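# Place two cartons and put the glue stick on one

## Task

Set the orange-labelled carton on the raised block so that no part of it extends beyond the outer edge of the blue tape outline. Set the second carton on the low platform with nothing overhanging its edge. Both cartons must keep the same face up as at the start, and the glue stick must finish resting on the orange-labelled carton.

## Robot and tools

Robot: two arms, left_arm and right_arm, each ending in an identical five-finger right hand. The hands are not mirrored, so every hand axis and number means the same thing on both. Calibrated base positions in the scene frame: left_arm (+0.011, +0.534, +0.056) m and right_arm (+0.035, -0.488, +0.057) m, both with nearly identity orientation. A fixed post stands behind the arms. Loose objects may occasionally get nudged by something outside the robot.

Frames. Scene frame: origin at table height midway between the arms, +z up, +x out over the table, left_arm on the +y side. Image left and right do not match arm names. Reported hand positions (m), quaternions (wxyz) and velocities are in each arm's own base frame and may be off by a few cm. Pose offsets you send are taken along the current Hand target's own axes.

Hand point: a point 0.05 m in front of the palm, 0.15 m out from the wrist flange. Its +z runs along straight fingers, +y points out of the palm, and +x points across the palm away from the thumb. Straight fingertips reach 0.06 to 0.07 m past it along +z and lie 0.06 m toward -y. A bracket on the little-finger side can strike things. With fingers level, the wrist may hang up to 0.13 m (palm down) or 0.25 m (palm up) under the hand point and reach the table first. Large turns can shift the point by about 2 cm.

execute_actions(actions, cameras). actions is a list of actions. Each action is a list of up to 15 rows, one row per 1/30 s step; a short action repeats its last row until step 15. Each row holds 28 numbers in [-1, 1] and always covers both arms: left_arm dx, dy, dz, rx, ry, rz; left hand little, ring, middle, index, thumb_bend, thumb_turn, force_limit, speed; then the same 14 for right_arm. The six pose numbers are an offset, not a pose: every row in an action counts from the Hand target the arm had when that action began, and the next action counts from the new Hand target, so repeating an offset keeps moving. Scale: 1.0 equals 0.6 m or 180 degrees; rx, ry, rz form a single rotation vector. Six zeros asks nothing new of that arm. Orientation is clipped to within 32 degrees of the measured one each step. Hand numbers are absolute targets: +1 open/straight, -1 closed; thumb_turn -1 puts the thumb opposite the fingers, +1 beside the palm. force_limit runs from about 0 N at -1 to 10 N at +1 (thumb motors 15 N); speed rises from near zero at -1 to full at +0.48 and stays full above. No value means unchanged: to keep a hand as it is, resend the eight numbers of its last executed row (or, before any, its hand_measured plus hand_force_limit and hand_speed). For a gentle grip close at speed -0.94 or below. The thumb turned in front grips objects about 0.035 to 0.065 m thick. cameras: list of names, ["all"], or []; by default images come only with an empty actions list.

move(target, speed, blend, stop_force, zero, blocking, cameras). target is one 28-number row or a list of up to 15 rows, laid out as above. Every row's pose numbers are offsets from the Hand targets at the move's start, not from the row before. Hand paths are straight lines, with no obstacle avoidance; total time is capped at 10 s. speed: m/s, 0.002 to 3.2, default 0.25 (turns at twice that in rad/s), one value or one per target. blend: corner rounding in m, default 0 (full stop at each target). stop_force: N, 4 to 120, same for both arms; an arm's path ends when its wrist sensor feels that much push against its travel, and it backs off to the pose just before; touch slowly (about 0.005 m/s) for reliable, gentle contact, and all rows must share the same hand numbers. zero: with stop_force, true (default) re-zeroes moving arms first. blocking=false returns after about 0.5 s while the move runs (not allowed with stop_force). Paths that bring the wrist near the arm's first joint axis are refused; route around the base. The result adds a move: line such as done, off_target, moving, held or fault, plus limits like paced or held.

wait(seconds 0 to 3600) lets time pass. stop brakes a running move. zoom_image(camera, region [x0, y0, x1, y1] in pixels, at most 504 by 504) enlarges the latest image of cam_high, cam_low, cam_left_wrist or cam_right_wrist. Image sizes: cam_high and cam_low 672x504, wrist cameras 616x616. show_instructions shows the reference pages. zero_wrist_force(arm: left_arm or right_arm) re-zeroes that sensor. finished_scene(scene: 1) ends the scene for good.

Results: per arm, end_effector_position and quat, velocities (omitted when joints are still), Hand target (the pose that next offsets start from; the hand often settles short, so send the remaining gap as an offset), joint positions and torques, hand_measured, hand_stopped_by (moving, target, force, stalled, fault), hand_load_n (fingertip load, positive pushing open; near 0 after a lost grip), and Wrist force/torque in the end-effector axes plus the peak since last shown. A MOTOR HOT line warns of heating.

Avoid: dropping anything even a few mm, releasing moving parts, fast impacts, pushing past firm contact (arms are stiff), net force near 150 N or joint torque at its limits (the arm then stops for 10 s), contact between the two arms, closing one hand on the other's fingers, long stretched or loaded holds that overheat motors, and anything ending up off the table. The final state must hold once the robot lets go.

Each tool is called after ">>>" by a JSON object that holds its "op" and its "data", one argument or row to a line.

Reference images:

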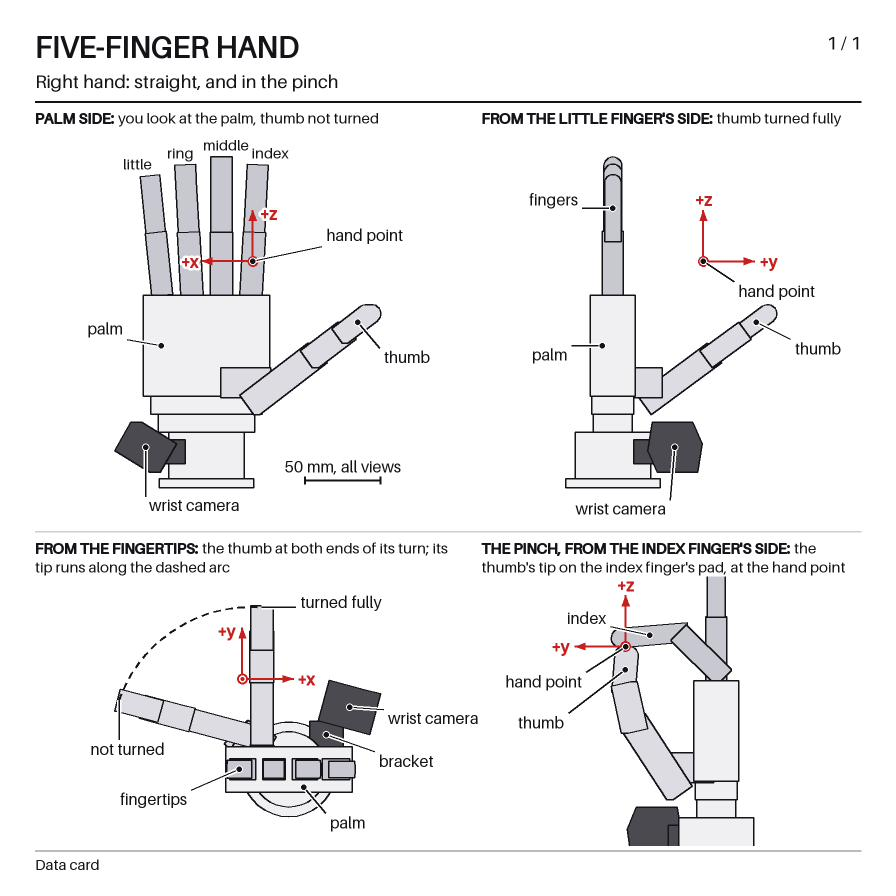

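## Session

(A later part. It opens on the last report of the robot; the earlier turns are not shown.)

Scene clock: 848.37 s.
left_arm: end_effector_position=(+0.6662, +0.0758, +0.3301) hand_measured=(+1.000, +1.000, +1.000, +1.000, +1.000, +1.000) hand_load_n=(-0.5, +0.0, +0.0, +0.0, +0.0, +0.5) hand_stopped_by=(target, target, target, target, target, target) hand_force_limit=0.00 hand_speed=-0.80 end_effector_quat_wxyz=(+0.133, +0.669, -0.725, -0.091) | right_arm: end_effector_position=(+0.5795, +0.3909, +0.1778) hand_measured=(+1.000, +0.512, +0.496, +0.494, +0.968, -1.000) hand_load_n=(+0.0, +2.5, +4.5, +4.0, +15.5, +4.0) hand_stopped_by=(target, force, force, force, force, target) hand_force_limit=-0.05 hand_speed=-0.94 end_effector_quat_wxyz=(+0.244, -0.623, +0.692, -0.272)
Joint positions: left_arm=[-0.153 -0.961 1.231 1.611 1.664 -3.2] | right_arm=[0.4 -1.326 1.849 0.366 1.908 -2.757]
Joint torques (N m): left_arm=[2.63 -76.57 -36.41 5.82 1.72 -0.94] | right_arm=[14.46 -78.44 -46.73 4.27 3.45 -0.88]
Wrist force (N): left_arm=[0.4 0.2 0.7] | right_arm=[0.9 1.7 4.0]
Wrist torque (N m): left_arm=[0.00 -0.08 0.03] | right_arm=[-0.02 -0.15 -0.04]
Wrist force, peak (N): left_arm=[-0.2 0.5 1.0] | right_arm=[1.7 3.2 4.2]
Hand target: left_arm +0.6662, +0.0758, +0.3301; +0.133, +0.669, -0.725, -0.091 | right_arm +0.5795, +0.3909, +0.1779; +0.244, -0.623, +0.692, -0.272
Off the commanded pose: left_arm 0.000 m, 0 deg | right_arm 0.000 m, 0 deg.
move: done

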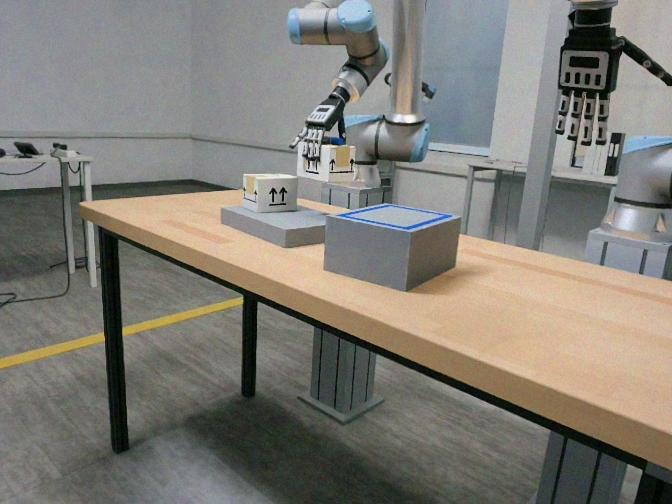

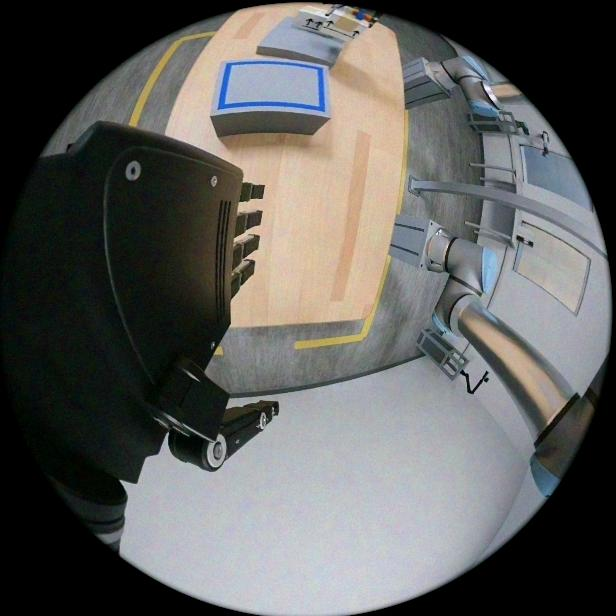

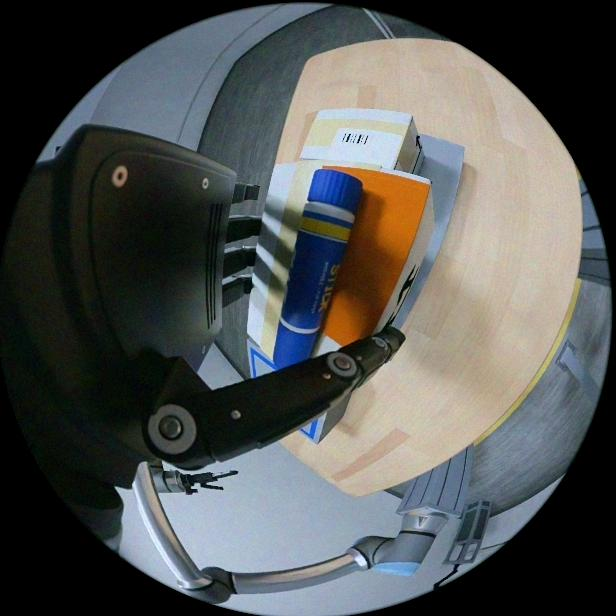

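>>> {"op": "move", "data": {
  "target": [0,0,0,0,0,0,1,1,1,1,1,1,0,-0.8,-0.540,-0.0869,0.0811,0,-0.0568,-0.0609,1,0.05,0.05,0.05,0.75,-1,-0.05,-0.94],
  "speed": 0.08,
  "cameras": ["all"]
}}

>>> {"op": "zoom_image", "data": {
  "camera": "cam_low",
  "region": [290, 100, 500, 258]
}}

>>> {"op": "zoom_image", "data": {
  "camera": "cam_high",
  "region": [290, 90, 470, 290]
}}

>>> {"op": "zoom_image", "data": {
  "camera": "cam_left_wrist",
  "region": [180, 0, 400, 180]
}}

Scene clock: 859.17 s.
left_arm: end_effector_position=(+0.6662, +0.0758, +0.3301) hand_measured=(+1.000, +1.000, +1.000, +1.000, +1.000, +1.000) hand_load_n=(+0.0, +0.0, +0.0, +0.0, +0.0, +0.0) hand_stopped_by=(target, target, target, target, target, target) hand_force_limit=0.00 hand_speed=-0.80 end_effector_quat_wxyz=(+0.133, +0.669, -0.725, -0.091) | right_arm: end_effector_position=(+0.6843, +0.7056, +0.1775) hand_measured=(+1.000, +0.512, +0.496, +0.494, +0.968, -1.000) hand_load_n=(+0.0, +2.5, +4.5, +4.0, +15.5, +4.0) hand_stopped_by=(target, force, force, force, force, target) hand_force_limit=-0.05 hand_speed=-0.94 end_effector_quat_wxyz=(-0.278, +0.708, -0.605, +0.238)
Joint positions: left_arm=[-0.153 -0.961 1.231 1.611 1.664 -3.2] | right_arm=[0.664 -0.891 1.189 0.591 1.908 -2.755]
Joint torques (N m): left_arm=[2.23 -75.99 -37.11 5.77 1.58 -1.25] | right_arm=[17.44 -94.6 -50.38 4.35 -3.29 -2.1]
Wrist force (N): left_arm=[0.1 0.1 0.3] | right_arm=[1.3 2.7 3.4]
Wrist torque (N m): left_arm=[0.02 -0.04 0.02] | right_arm=[0.05 -0.18 0.14]
Wrist force, peak (N): left_arm=[0.0 0.3 1.1] | right_arm=[1.4 2.6 4.6]
Hand target: left_arm +0.6662, +0.0758, +0.3301; +0.133, +0.669, -0.725, -0.091 | right_arm +0.6844, +0.7057, +0.1775; -0.278, +0.708, -0.605, +0.238
Off the commanded pose: left_arm 0.000 m, 0 deg | right_arm 0.000 m, 0 deg.
move: done

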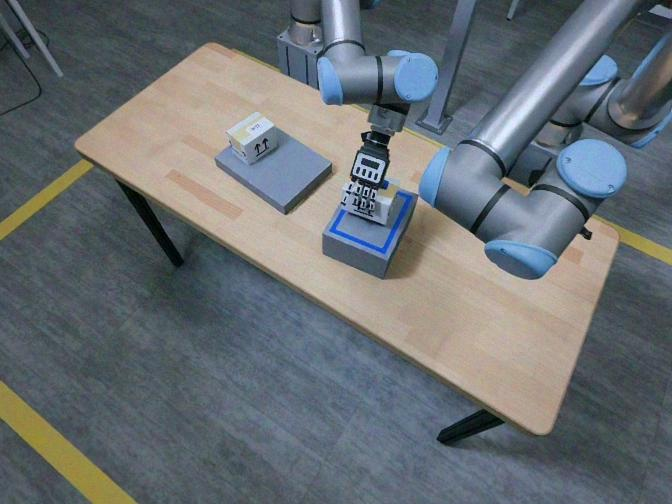

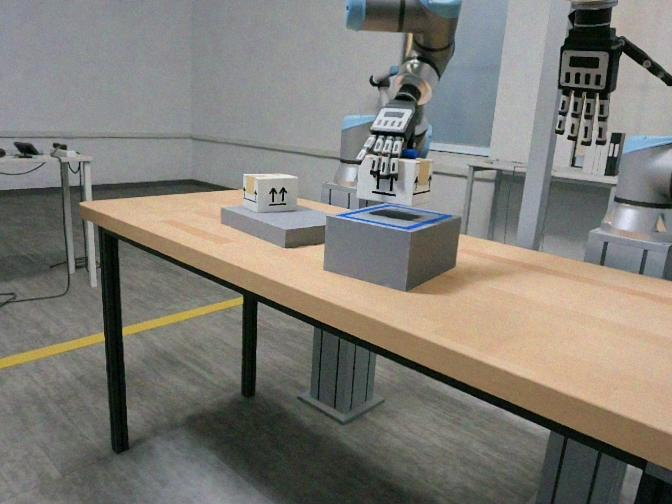

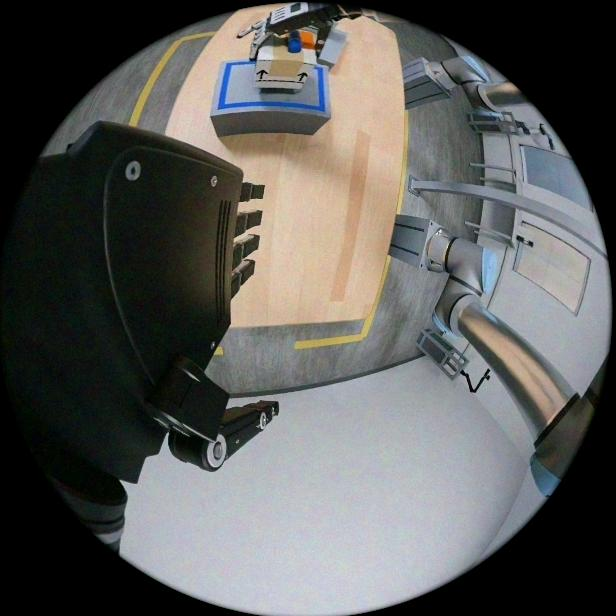

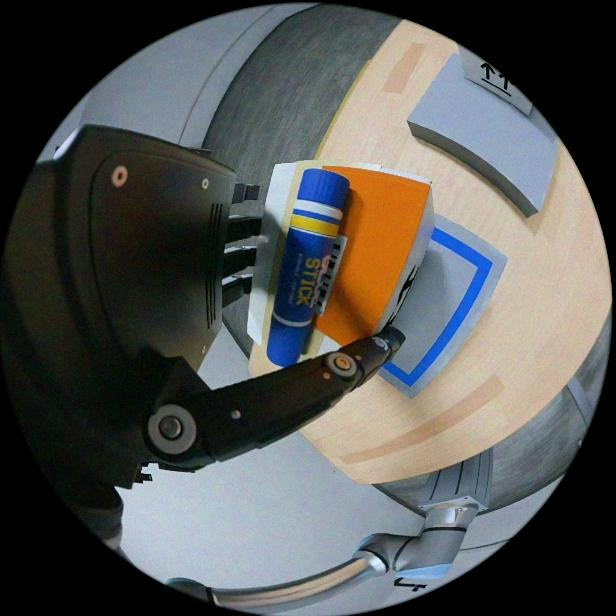

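Scaled by 2.400 from the camera's image (finer frame: 960x720).

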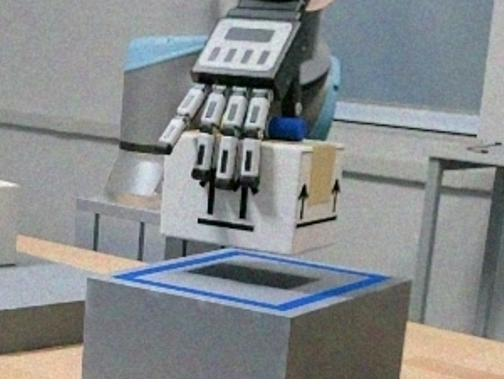

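Scaled by 2.520 from the camera's image (finer frame: 960x720).

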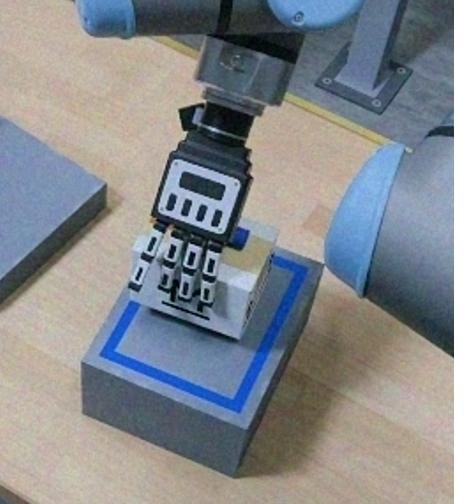

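Scaled by 2.291 from the camera's image (finer frame: 880x880).

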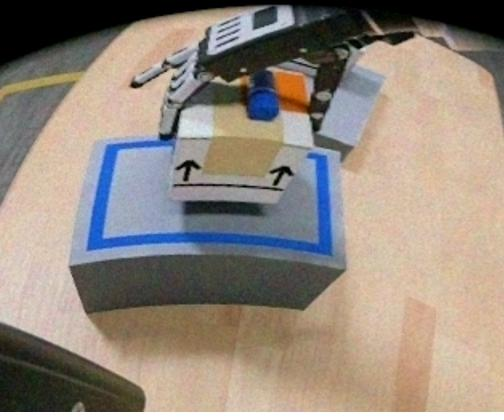

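>>> {"op": "move", "data": {
  "target": [0,0,0,0,0,0,1,1,1,1,1,1,0,-0.8,0,0.02955,0.03168,0,0,0,1,0.05,0.05,0.05,0.75,-1,-0.05,-0.94],
  "speed": 0.03,
  "cameras": ["cam_low","cam_high"]
}}

>>> {"op": "zoom_image", "data": {
  "camera": "cam_low",
  "region": [310, 130, 480, 258]
}}

>>> {"op": "zoom_image", "data": {
  "camera": "cam_high",
  "region": [310, 130, 440, 290]
}}

Scene clock: 864.23 s.
left_arm: end_effector_position=(+0.6662, +0.0758, +0.3301) hand_measured=(+1.000, +1.000, +1.000, +1.000, +1.000, +1.000) hand_load_n=(+0.0, +0.0, +0.0, +0.0, +0.0, +0.0) hand_stopped_by=(target, target, target, target, target, target) hand_force_limit=0.00 hand_speed=-0.80 end_effector_quat_wxyz=(+0.133, +0.669, -0.725, -0.091) | right_arm: end_effector_position=(+0.6843, +0.7056, +0.1517) hand_measured=(+1.000, +0.512, +0.496, +0.494, +0.968, -1.000) hand_load_n=(+0.0, +2.5, +4.5, +4.0, +15.5, +4.0) hand_stopped_by=(target, force, force, force, force, target) hand_force_limit=-0.05 hand_speed=-0.94 end_effector_quat_wxyz=(-0.278, +0.708, -0.604, +0.238)
Joint positions: left_arm=[-0.153 -0.961 1.231 1.611 1.664 -3.2] | right_arm=[0.664 -0.877 1.212 0.554 1.908 -2.755]
Joint torques (N m): left_arm=[1.6 -73.21 -37.38 5.89 1.71 -0.94] | right_arm=[18.99 -94.36 -26.18 -1.43 -2.24 -0.21]
Wrist force (N): left_arm=[0.4 0.6 0.5] | right_arm=[0.8 2.2 2.8]
Wrist torque (N m): left_arm=[0.06 -0.08 0.04] | right_arm=[0.00 -0.08 0.10]
Wrist force, peak (N): left_arm=[-0.1 0.3 1.0] | right_arm=[0.8 3.3 3.5]
Hand target: left_arm +0.6662, +0.0758, +0.3301; +0.133, +0.669, -0.725, -0.091 | right_arm +0.6843, +0.7056, +0.1515; -0.278, +0.708, -0.605, +0.238
Off the commanded pose: left_arm 0.000 m, 0 deg | right_arm 0.000 m, 0 deg.
move: done
Images, in order (width x height): cam_high 672x504, cam_low 672x504.

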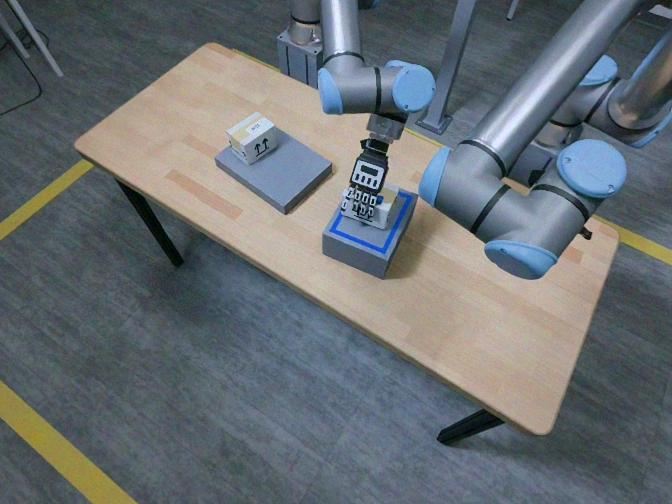

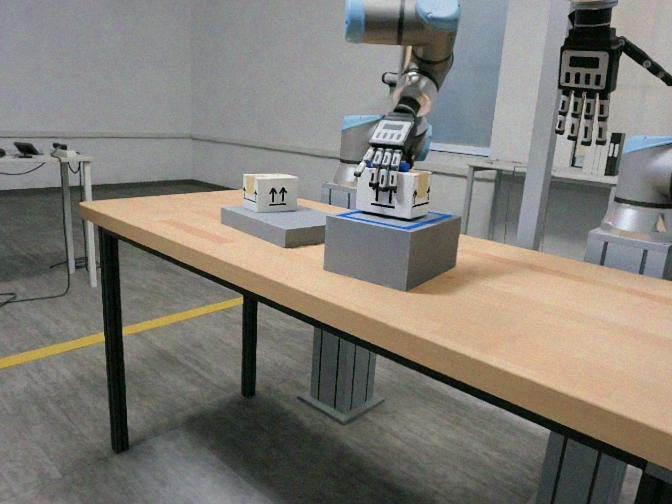

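Scaled by 2.965 from the camera's image (finer frame: 960x720).

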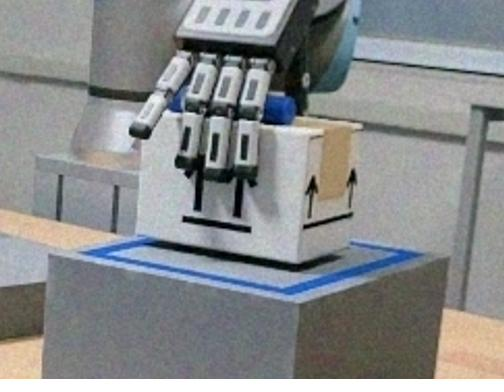

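Scaled by 3.150 from the camera's image (finer frame: 960x720).

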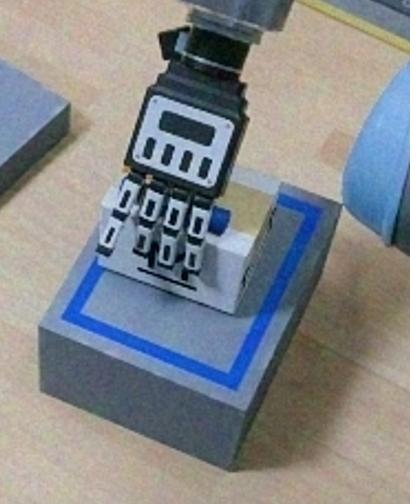

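>>> {"op": "move", "data": {
  "target": [0,0,0,0,0,0,1,1,1,1,1,1,0,-0.8,-0.0082,-0.001,0.0009,0,0,0,1,0.05,0.05,0.05,0.75,-1,-0.05,-0.94],
  "speed": 0.02
}}

>>> {"op": "move", "data": {
  "target": [0,0,0,0,0,0,1,1,1,1,1,1,0,-0.8,0,0.0148,0.0158,0,0,0,1,0.05,0.05,0.05,0.75,-1,-0.05,-0.94],
  "speed": 0.006,
  "stop_force": 4,
  "cameras": ["cam_low","cam_high","cam_left_wrist"]
}}

>>> {"op": "zoom_image", "data": {
  "camera": "cam_low",
  "region": [310, 130, 480, 258]
}}

>>> {"op": "zoom_image", "data": {
  "camera": "cam_high",
  "region": [310, 130, 440, 290]
}}

Scene clock: 880.53 s.
left_arm: end_effector_position=(+0.6662, +0.0758, +0.3301) hand_measured=(+1.000, +1.000, +1.000, +1.000, +1.000, +1.000) hand_load_n=(+0.0, +0.0, +0.0, +0.0, +0.0, +0.0) hand_stopped_by=(target, target, target, target, target, target) hand_force_limit=0.00 hand_speed=-0.80 end_effector_quat_wxyz=(+0.133, +0.669, -0.725, -0.091) | right_arm: end_effector_position=(+0.6844, +0.7105, +0.1515) hand_measured=(+1.000, +0.512, +0.496, +0.494, +0.968, -1.000) hand_load_n=(+0.0, +2.5, +4.0, +4.0, +15.5, +4.0) hand_stopped_by=(target, force, force, force, force, target) hand_force_limit=-0.05 hand_speed=-0.94 end_effector_quat_wxyz=(-0.278, +0.708, -0.604, +0.238)
Joint positions: left_arm=[-0.153 -0.961 1.231 1.611 1.664 -3.2] | right_arm=[0.669 -0.871 1.201 0.559 1.911 -2.752]
Joint torques (N m): left_arm=[0.9 -73.94 -37.46 5.74 1.75 -1.49] | right_arm=[15.74 -94 -49.4 4.01 3.9 1.33]
Wrist force (N): left_arm=[0.5 0.3 0.6] | right_arm=[0.7 2.4 3.0]
Wrist torque (N m): left_arm=[0.02 -0.10 0.04] | right_arm=[0.01 -0.10 -0.27]
Wrist force, peak (N): left_arm=[-0.3 0.8 1.1] | right_arm=[0.8 3.2 3.8]
Hand target: left_arm +0.6662, +0.0758, +0.3301; +0.133, +0.669, -0.725, -0.091 | right_arm +0.6844, +0.7106, +0.1515; -0.278, +0.708, -0.605, +0.238
Off the commanded pose: left_arm 0.000 m, 0 deg | right_arm 0.000 m, 0 deg.
move: done

Scene clock: 883.03 s.
left_arm: end_effector_position=(+0.6662, +0.0758, +0.3301) hand_measured=(+1.000, +1.000, +1.000, +1.000, +1.000, +1.000) hand_load_n=(+0.0, +0.0, +0.0, +0.0, +0.0, +0.0) hand_stopped_by=(target, target, target, target, target, target) hand_force_limit=0.00 hand_speed=-0.80 end_effector_quat_wxyz=(+0.133, +0.669, -0.725, -0.091) | right_arm: end_effector_position=(+0.6843, +0.7106, +0.1453) hand_measured=(+1.000, +0.512, +0.496, +0.494, +0.968, -1.000) hand_load_n=(-0.5, +2.0, +4.0, +3.5, +15.5, +4.0) hand_stopped_by=(target, force, force, force, force, target) hand_force_limit=-0.05 hand_speed=-0.94 end_effector_quat_wxyz=(-0.278, +0.708, -0.604, +0.238)
Joint positions: left_arm=[-0.153 -0.961 1.231 1.611 1.664 -3.2] | right_arm=[0.669 -0.867 1.206 0.55 1.911 -2.752]
Joint torques (N m): left_arm=[3.24 -75.11 -37.28 5.73 1.55 -1.36] | right_arm=[13.02 -107.35 -45.67 4.52 1.96 0.81]
Wrist force (N): left_arm=[0.0 0.4 0.3] | right_arm=[0.5 -2.2 -3.8]
Wrist torque (N m): left_arm=[0.05 -0.01 0.01] | right_arm=[0.20 -0.01 -0.34]
Wrist force, peak (N): left_arm=[-0.4 0.3 1.1] | right_arm=[1.1 -3.5 -6.5]
Hand target: left_arm +0.6662, +0.0758, +0.3301; +0.133, +0.669, -0.725, -0.091 | right_arm +0.6844, +0.7106, +0.1453; -0.278, +0.708, -0.604, +0.238 (not the last commanded pose)
Off the commanded pose: left_arm 0.000 m, 0 deg | right_arm 0.007 m, 0 deg.
move: contact (right_arm)
Images, in order (width x height): cam_high 672x504, cam_low 672x504, cam_left_wrist 616x616.

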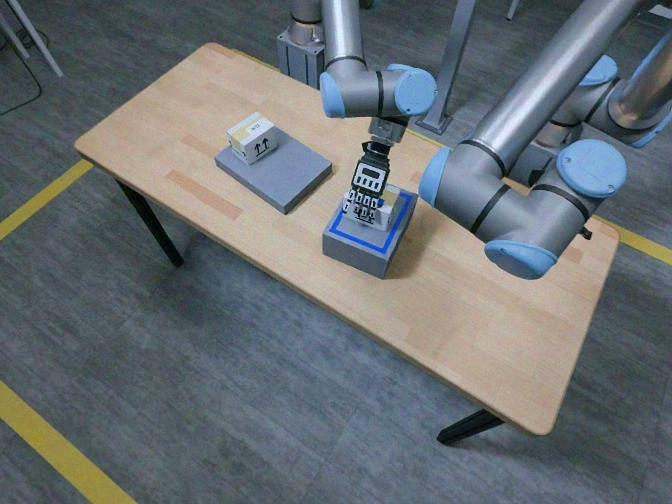

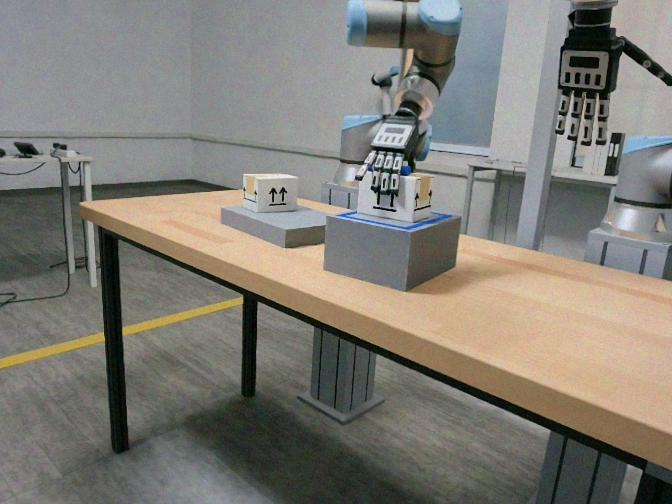

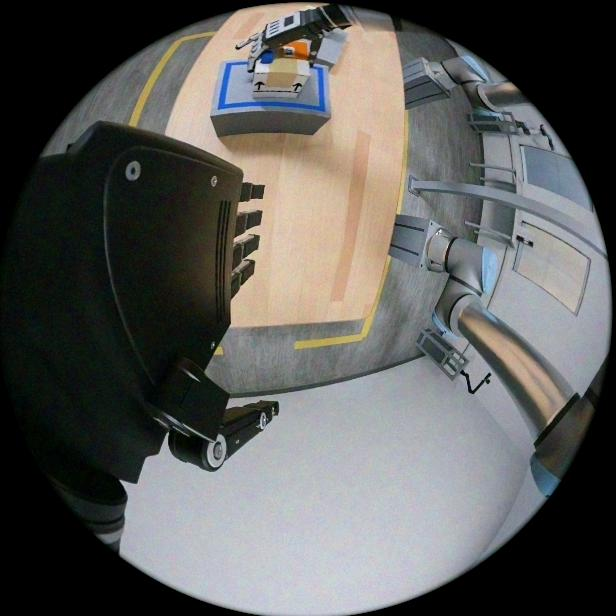

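Scaled by 2.965 from the camera's image (finer frame: 960x720).

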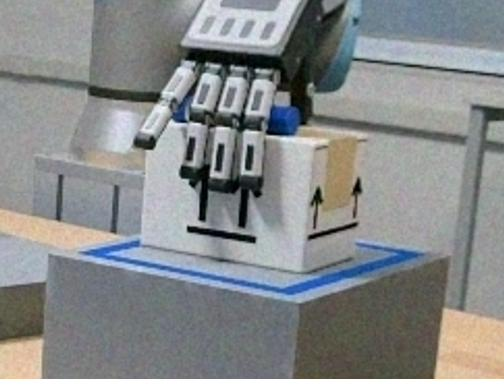

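Scaled by 3.150 from the camera's image (finer frame: 960x720).

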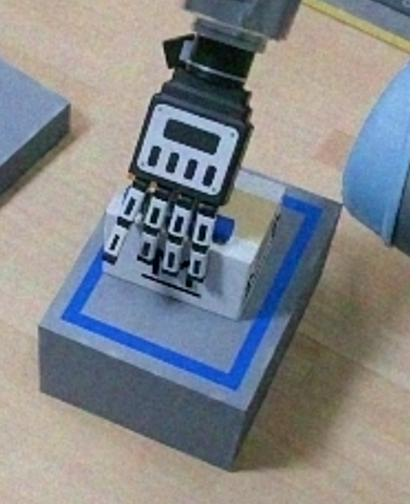

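>>> {"op": "move", "data": {
  "target": [0,0,0,0,0,0,1,1,1,1,1,1,0,-0.8,0,0,0,0,0,0,1,0.65,0.63,0.62,1,-1,-0.4,-0.94],
  "cameras": ["cam_low","cam_left_wrist","cam_right_wrist"]
}}

>>> {"op": "zoom_image", "data": {
  "camera": "cam_low",
  "region": [310, 130, 480, 258]
}}

>>> {"op": "zoom_image", "data": {
  "camera": "cam_left_wrist",
  "region": [180, 0, 360, 150]
}}

Scene clock: 887.67 s.
left_arm: end_effector_position=(+0.6662, +0.0758, +0.3301) hand_measured=(+1.000, +1.000, +1.000, +1.000, +1.000, +1.000) hand_load_n=(+0.0, +0.0, +0.0, +0.0, +0.0, +0.0) hand_stopped_by=(target, target, target, target, target, target) hand_force_limit=0.00 hand_speed=-0.80 end_effector_quat_wxyz=(+0.133, +0.669, -0.725, -0.091) | right_arm: end_effector_position=(+0.6843, +0.7106, +0.1453) hand_measured=(+1.000, +0.650, +0.630, +0.620, +1.000, -1.000) hand_load_n=(+0.0, +0.0, +0.0, +0.0, +0.0, +0.5) hand_stopped_by=(target, target, target, target, target, target) hand_force_limit=-0.40 hand_speed=-0.94 end_effector_quat_wxyz=(-0.278, +0.708, -0.604, +0.238)
Joint positions: left_arm=[-0.153 -0.961 1.231 1.611 1.664 -3.2] | right_arm=[0.669 -0.867 1.206 0.55 1.911 -2.752]
Joint torques (N m): left_arm=[1.31 -73.89 -36.85 5.77 1.79 -1.04] | right_arm=[-6.14 -107.07 -45.33 2.45 -1.91 -0.42]
Wrist force (N): left_arm=[-0.3 0.3 0.9] | right_arm=[1.0 1.3 -0.2]
Wrist torque (N m): left_arm=[0.00 0.01 0.00] | right_arm=[0.08 -0.12 -0.24]
Wrist force, peak (N): left_arm=[0.3 0.5 0.9] | right_arm=[0.9 0.7 -5.3]
Hand target: left_arm +0.6662, +0.0758, +0.3301; +0.133, +0.669, -0.725, -0.091 | right_arm +0.6844, +0.7106, +0.1453; -0.278, +0.708, -0.604, +0.238
Off the commanded pose: left_arm 0.000 m, 0 deg | right_arm 0.000 m, 0 deg.
move: done

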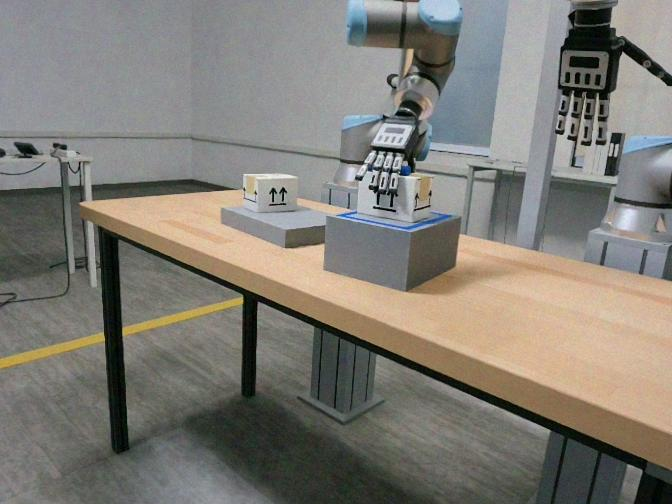

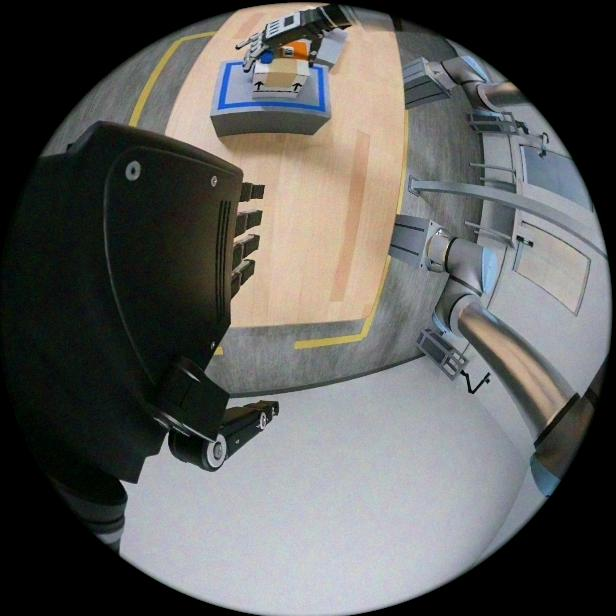

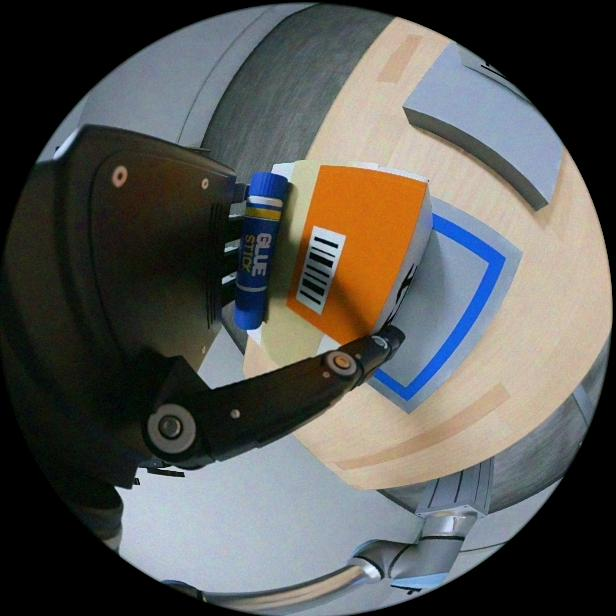

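Scaled by 2.965 from the camera's image (finer frame: 960x720).

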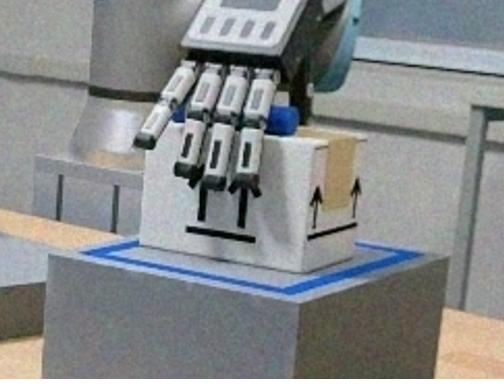

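Scaled by 2.800 from the camera's image (finer frame: 880x880).

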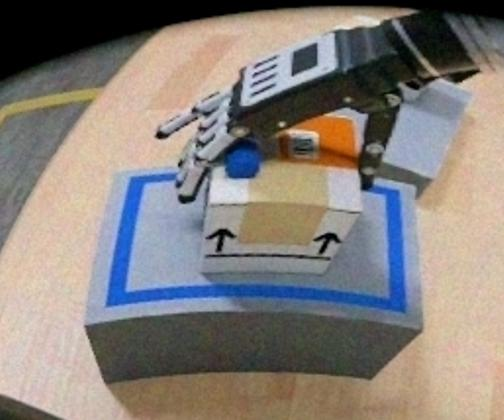

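>>> {"op": "zoom_image", "data": {
  "camera": "cam_right_wrist",
  "region": [200, 140, 440, 380]
}}

>>> {"op": "zoom_image", "data": {
  "camera": "cam_left_wrist",
  "region": [225, 20, 325, 110]
}}

>>> {"op": "wait", "data": {
  "seconds": 0.1,
  "cameras": ["all"]
}}

>>> {"op": "zoom_image", "data": {
  "camera": "cam_high",
  "region": [330, 160, 430, 270]
}}

>>> {"op": "zoom_image", "data": {
  "camera": "cam_low",
  "region": [340, 130, 450, 230]
}}

Scaled by 2.100 from the camera's image (finer frame: 880x880).

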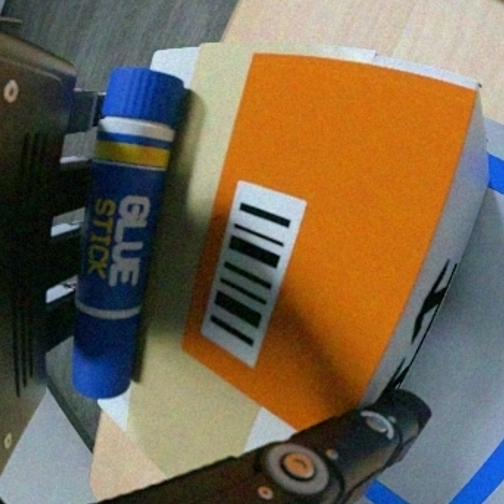

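Scaled by 5.040 from the camera's image (finer frame: 880x880).

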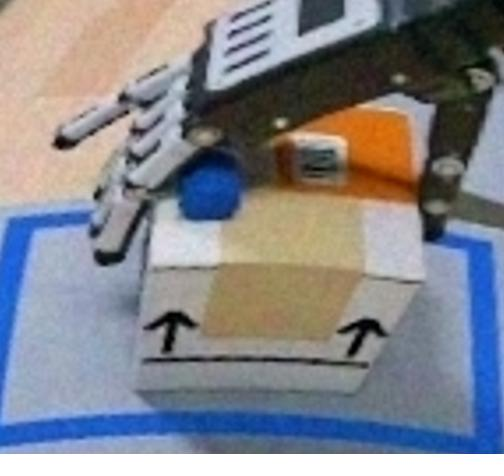

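Scene clock: 893.50 s.
left_arm: end_effector_position=(+0.6662, +0.0758, +0.3301) hand_measured=(+1.000, +1.000, +1.000, +1.000, +1.000, +1.000) hand_load_n=(+0.0, +0.0, +0.0, +0.0, +0.0, +0.0) hand_stopped_by=(target, target, target, target, target, target) hand_force_limit=0.00 hand_speed=-0.80 end_effector_quat_wxyz=(+0.133, +0.669, -0.725, -0.091) | right_arm: end_effector_position=(+0.6843, +0.7106, +0.1453) hand_measured=(+1.000, +0.650, +0.630, +0.620, +1.000, -1.000) hand_load_n=(+0.0, +0.0, +0.0, +0.0, +0.5, +0.5) hand_stopped_by=(target, target, target, target, target, target) hand_force_limit=-0.40 hand_speed=-0.94 end_effector_quat_wxyz=(-0.278, +0.708, -0.604, +0.238)
Joint positions: left_arm=[-0.153 -0.961 1.231 1.611 1.664 -3.2] | right_arm=[0.669 -0.867 1.206 0.55 1.911 -2.752]
Joint torques (N m): left_arm=[-0.31 -75.89 -36.26 5.69 1.44 -1.05] | right_arm=[-17.51 -101.41 -48 1.13 -2.01 -0.87]
Wrist force (N): left_arm=[0.4 0.4 0.3] | right_arm=[0.6 0.8 -0.5]
Wrist torque (N m): left_arm=[0.05 -0.08 0.04] | right_arm=[0.09 -0.06 -0.26]
Wrist force, peak (N): left_arm=[0.2 0.6 0.9] | right_arm=[0.8 1.4 -0.7]
Hand target: left_arm +0.6662, +0.0758, +0.3301; +0.133, +0.669, -0.725, -0.091 | right_arm +0.6844, +0.7106, +0.1453; -0.278, +0.708, -0.604, +0.238
Off the commanded pose: left_arm 0.000 m, 0 deg | right_arm 0.000 m, 0 deg.
wait: 0.10 s; at rest from the start

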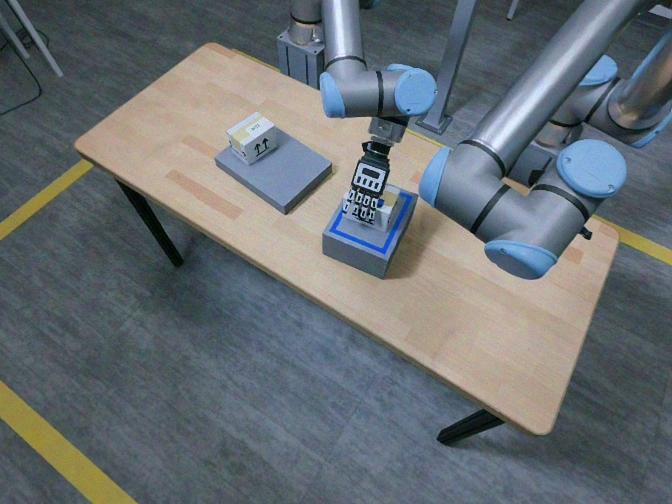

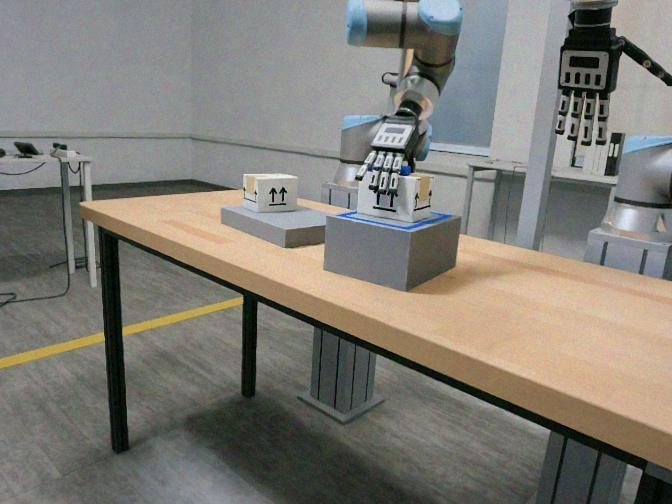

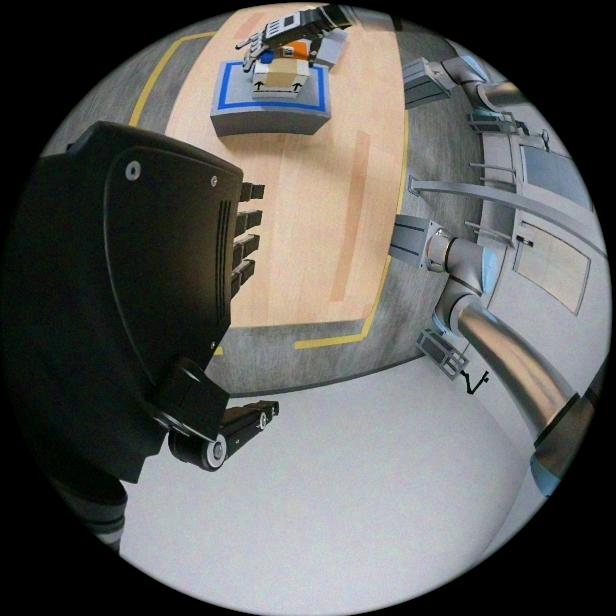

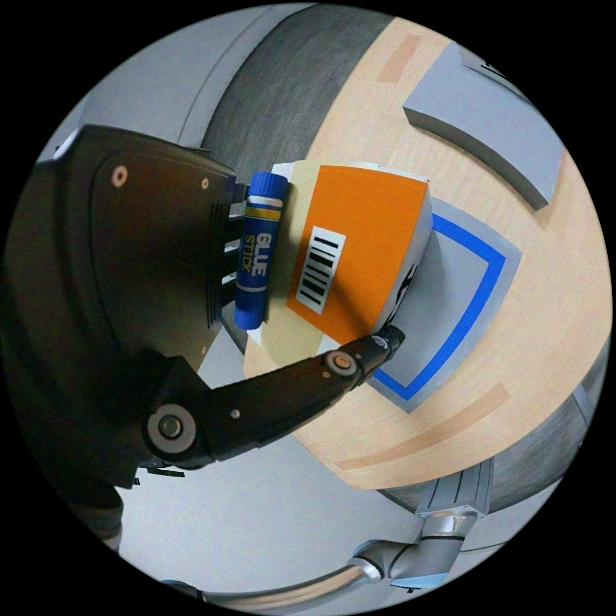

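Scaled by 4.582 from the camera's image (finer frame: 960x720).

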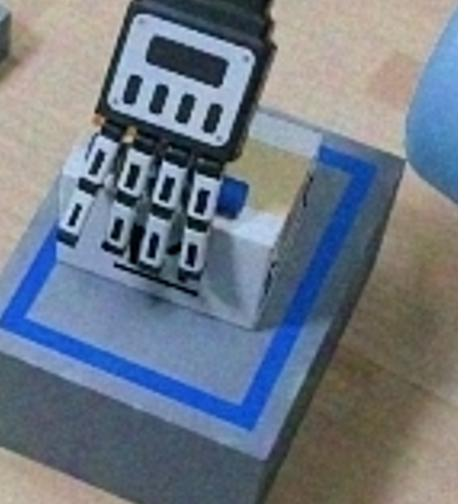

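Scaled by 4.582 from the camera's image (finer frame: 960x720).

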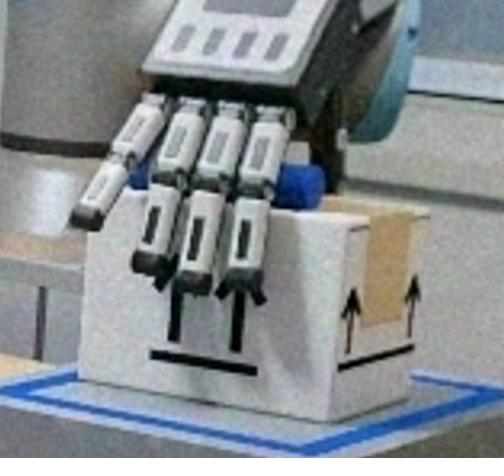

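>>> {"op": "move", "data": {
  "target": [0,0,0,0,0,0,1,1,1,1,1,1,0,-0.8,0,-0.0535,-0.0573,0,0,0,1,0.65,0.63,0.62,1,-1,-0.4,-0.94],
  "speed": 0.03,
  "cameras": ["cam_low","cam_left_wrist","cam_right_wrist"]
}}

>>> {"op": "zoom_image", "data": {
  "camera": "cam_right_wrist",
  "region": [200, 140, 440, 380]
}}

>>> {"op": "zoom_image", "data": {
  "camera": "cam_left_wrist",
  "region": [225, 20, 325, 110]
}}

>>> {"op": "zoom_image", "data": {
  "camera": "cam_low",
  "region": [340, 130, 450, 230]
}}

Scene clock: 908.67 s.
left_arm: end_effector_position=(+0.6662, +0.0758, +0.3301) hand_measured=(+1.000, +1.000, +1.000, +1.000, +1.000, +1.000) hand_load_n=(+0.0, +0.0, +0.0, +0.0, +0.0, +0.0) hand_stopped_by=(target, target, target, target, target, target) hand_force_limit=0.00 hand_speed=-0.80 end_effector_quat_wxyz=(+0.133, +0.669, -0.725, -0.091) | right_arm: end_effector_position=(+0.6844, +0.7107, +0.1922) hand_measured=(+1.000, +0.650, +0.630, +0.620, +1.000, -1.000) hand_load_n=(+0.0, +0.0, +0.0, +0.0, +0.0, +0.0) hand_stopped_by=(target, target, target, target, target, target) hand_force_limit=-0.40 hand_speed=-0.94 end_effector_quat_wxyz=(-0.278, +0.708, -0.604, +0.238)
Joint positions: left_arm=[-0.153 -0.961 1.231 1.611 1.664 -3.2] | right_arm=[0.669 -0.892 1.163 0.619 1.911 -2.752]
Joint torques (N m): left_arm=[1.99 -74.83 -36.56 6.26 1.61 -1.01] | right_arm=[-22.79 -111.88 -47.84 4.62 -1.89 -1.43]
Wrist force (N): left_arm=[-0.1 0.3 0.4] | right_arm=[0.8 -0.2 0.3]
Wrist torque (N m): left_arm=[0.04 0.00 0.01] | right_arm=[0.04 -0.07 -0.29]
Wrist force, peak (N): left_arm=[0.0 1.0 0.6] | right_arm=[0.8 1.8 -0.2]
Hand target: left_arm +0.6662, +0.0758, +0.3301; +0.133, +0.669, -0.725, -0.091 | right_arm +0.6844, +0.7107, +0.1924; -0.278, +0.708, -0.604, +0.238
Off the commanded pose: left_arm 0.000 m, 0 deg | right_arm 0.000 m, 0 deg.
move: done

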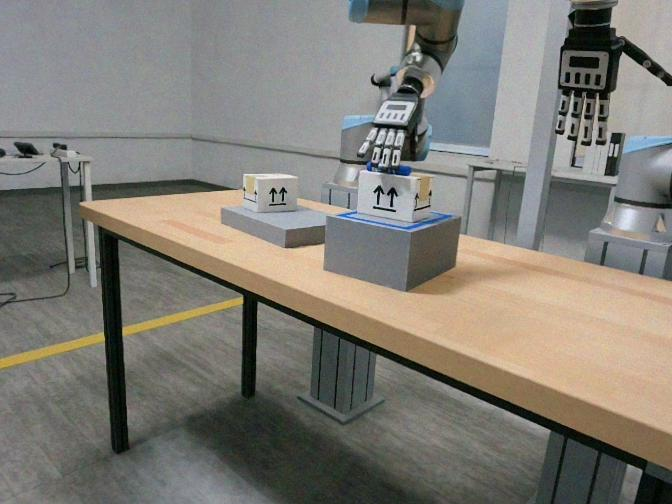

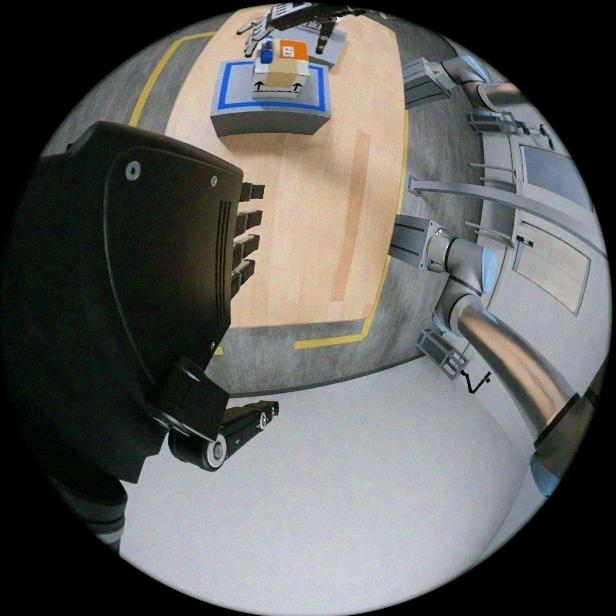

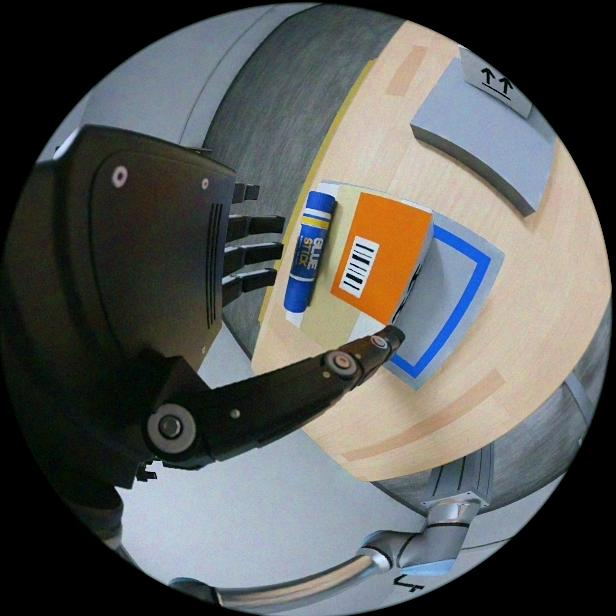

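Scaled by 2.100 from the camera's image (finer frame: 880x880).

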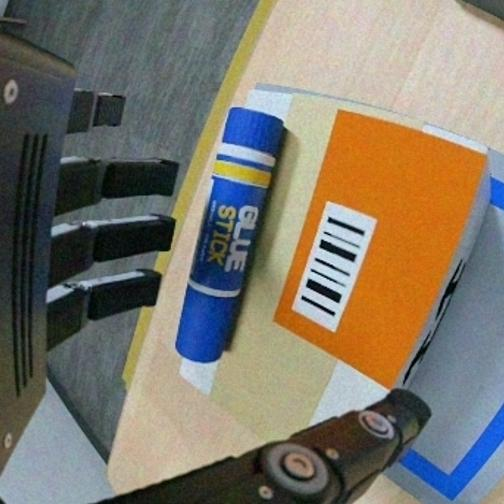

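Scaled by 5.040 from the camera's image (finer frame: 880x880).

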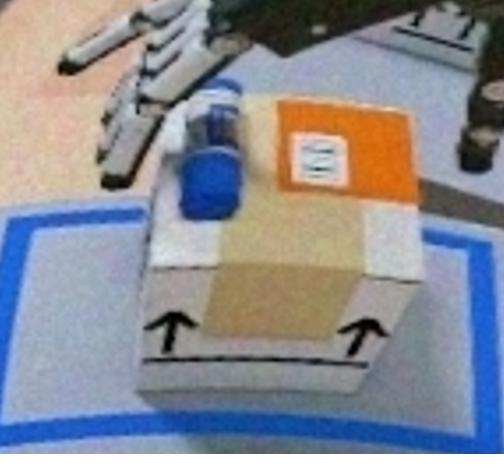

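Scaled by 4.582 from the camera's image (finer frame: 960x720).

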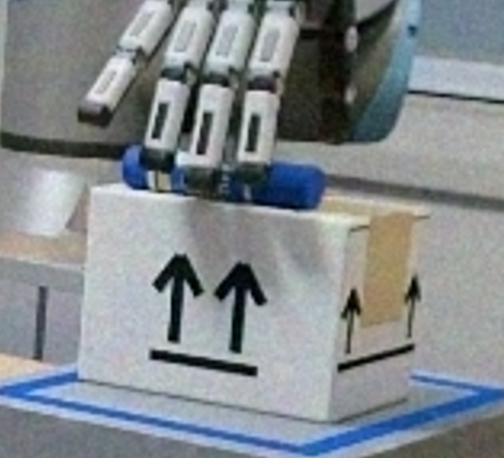

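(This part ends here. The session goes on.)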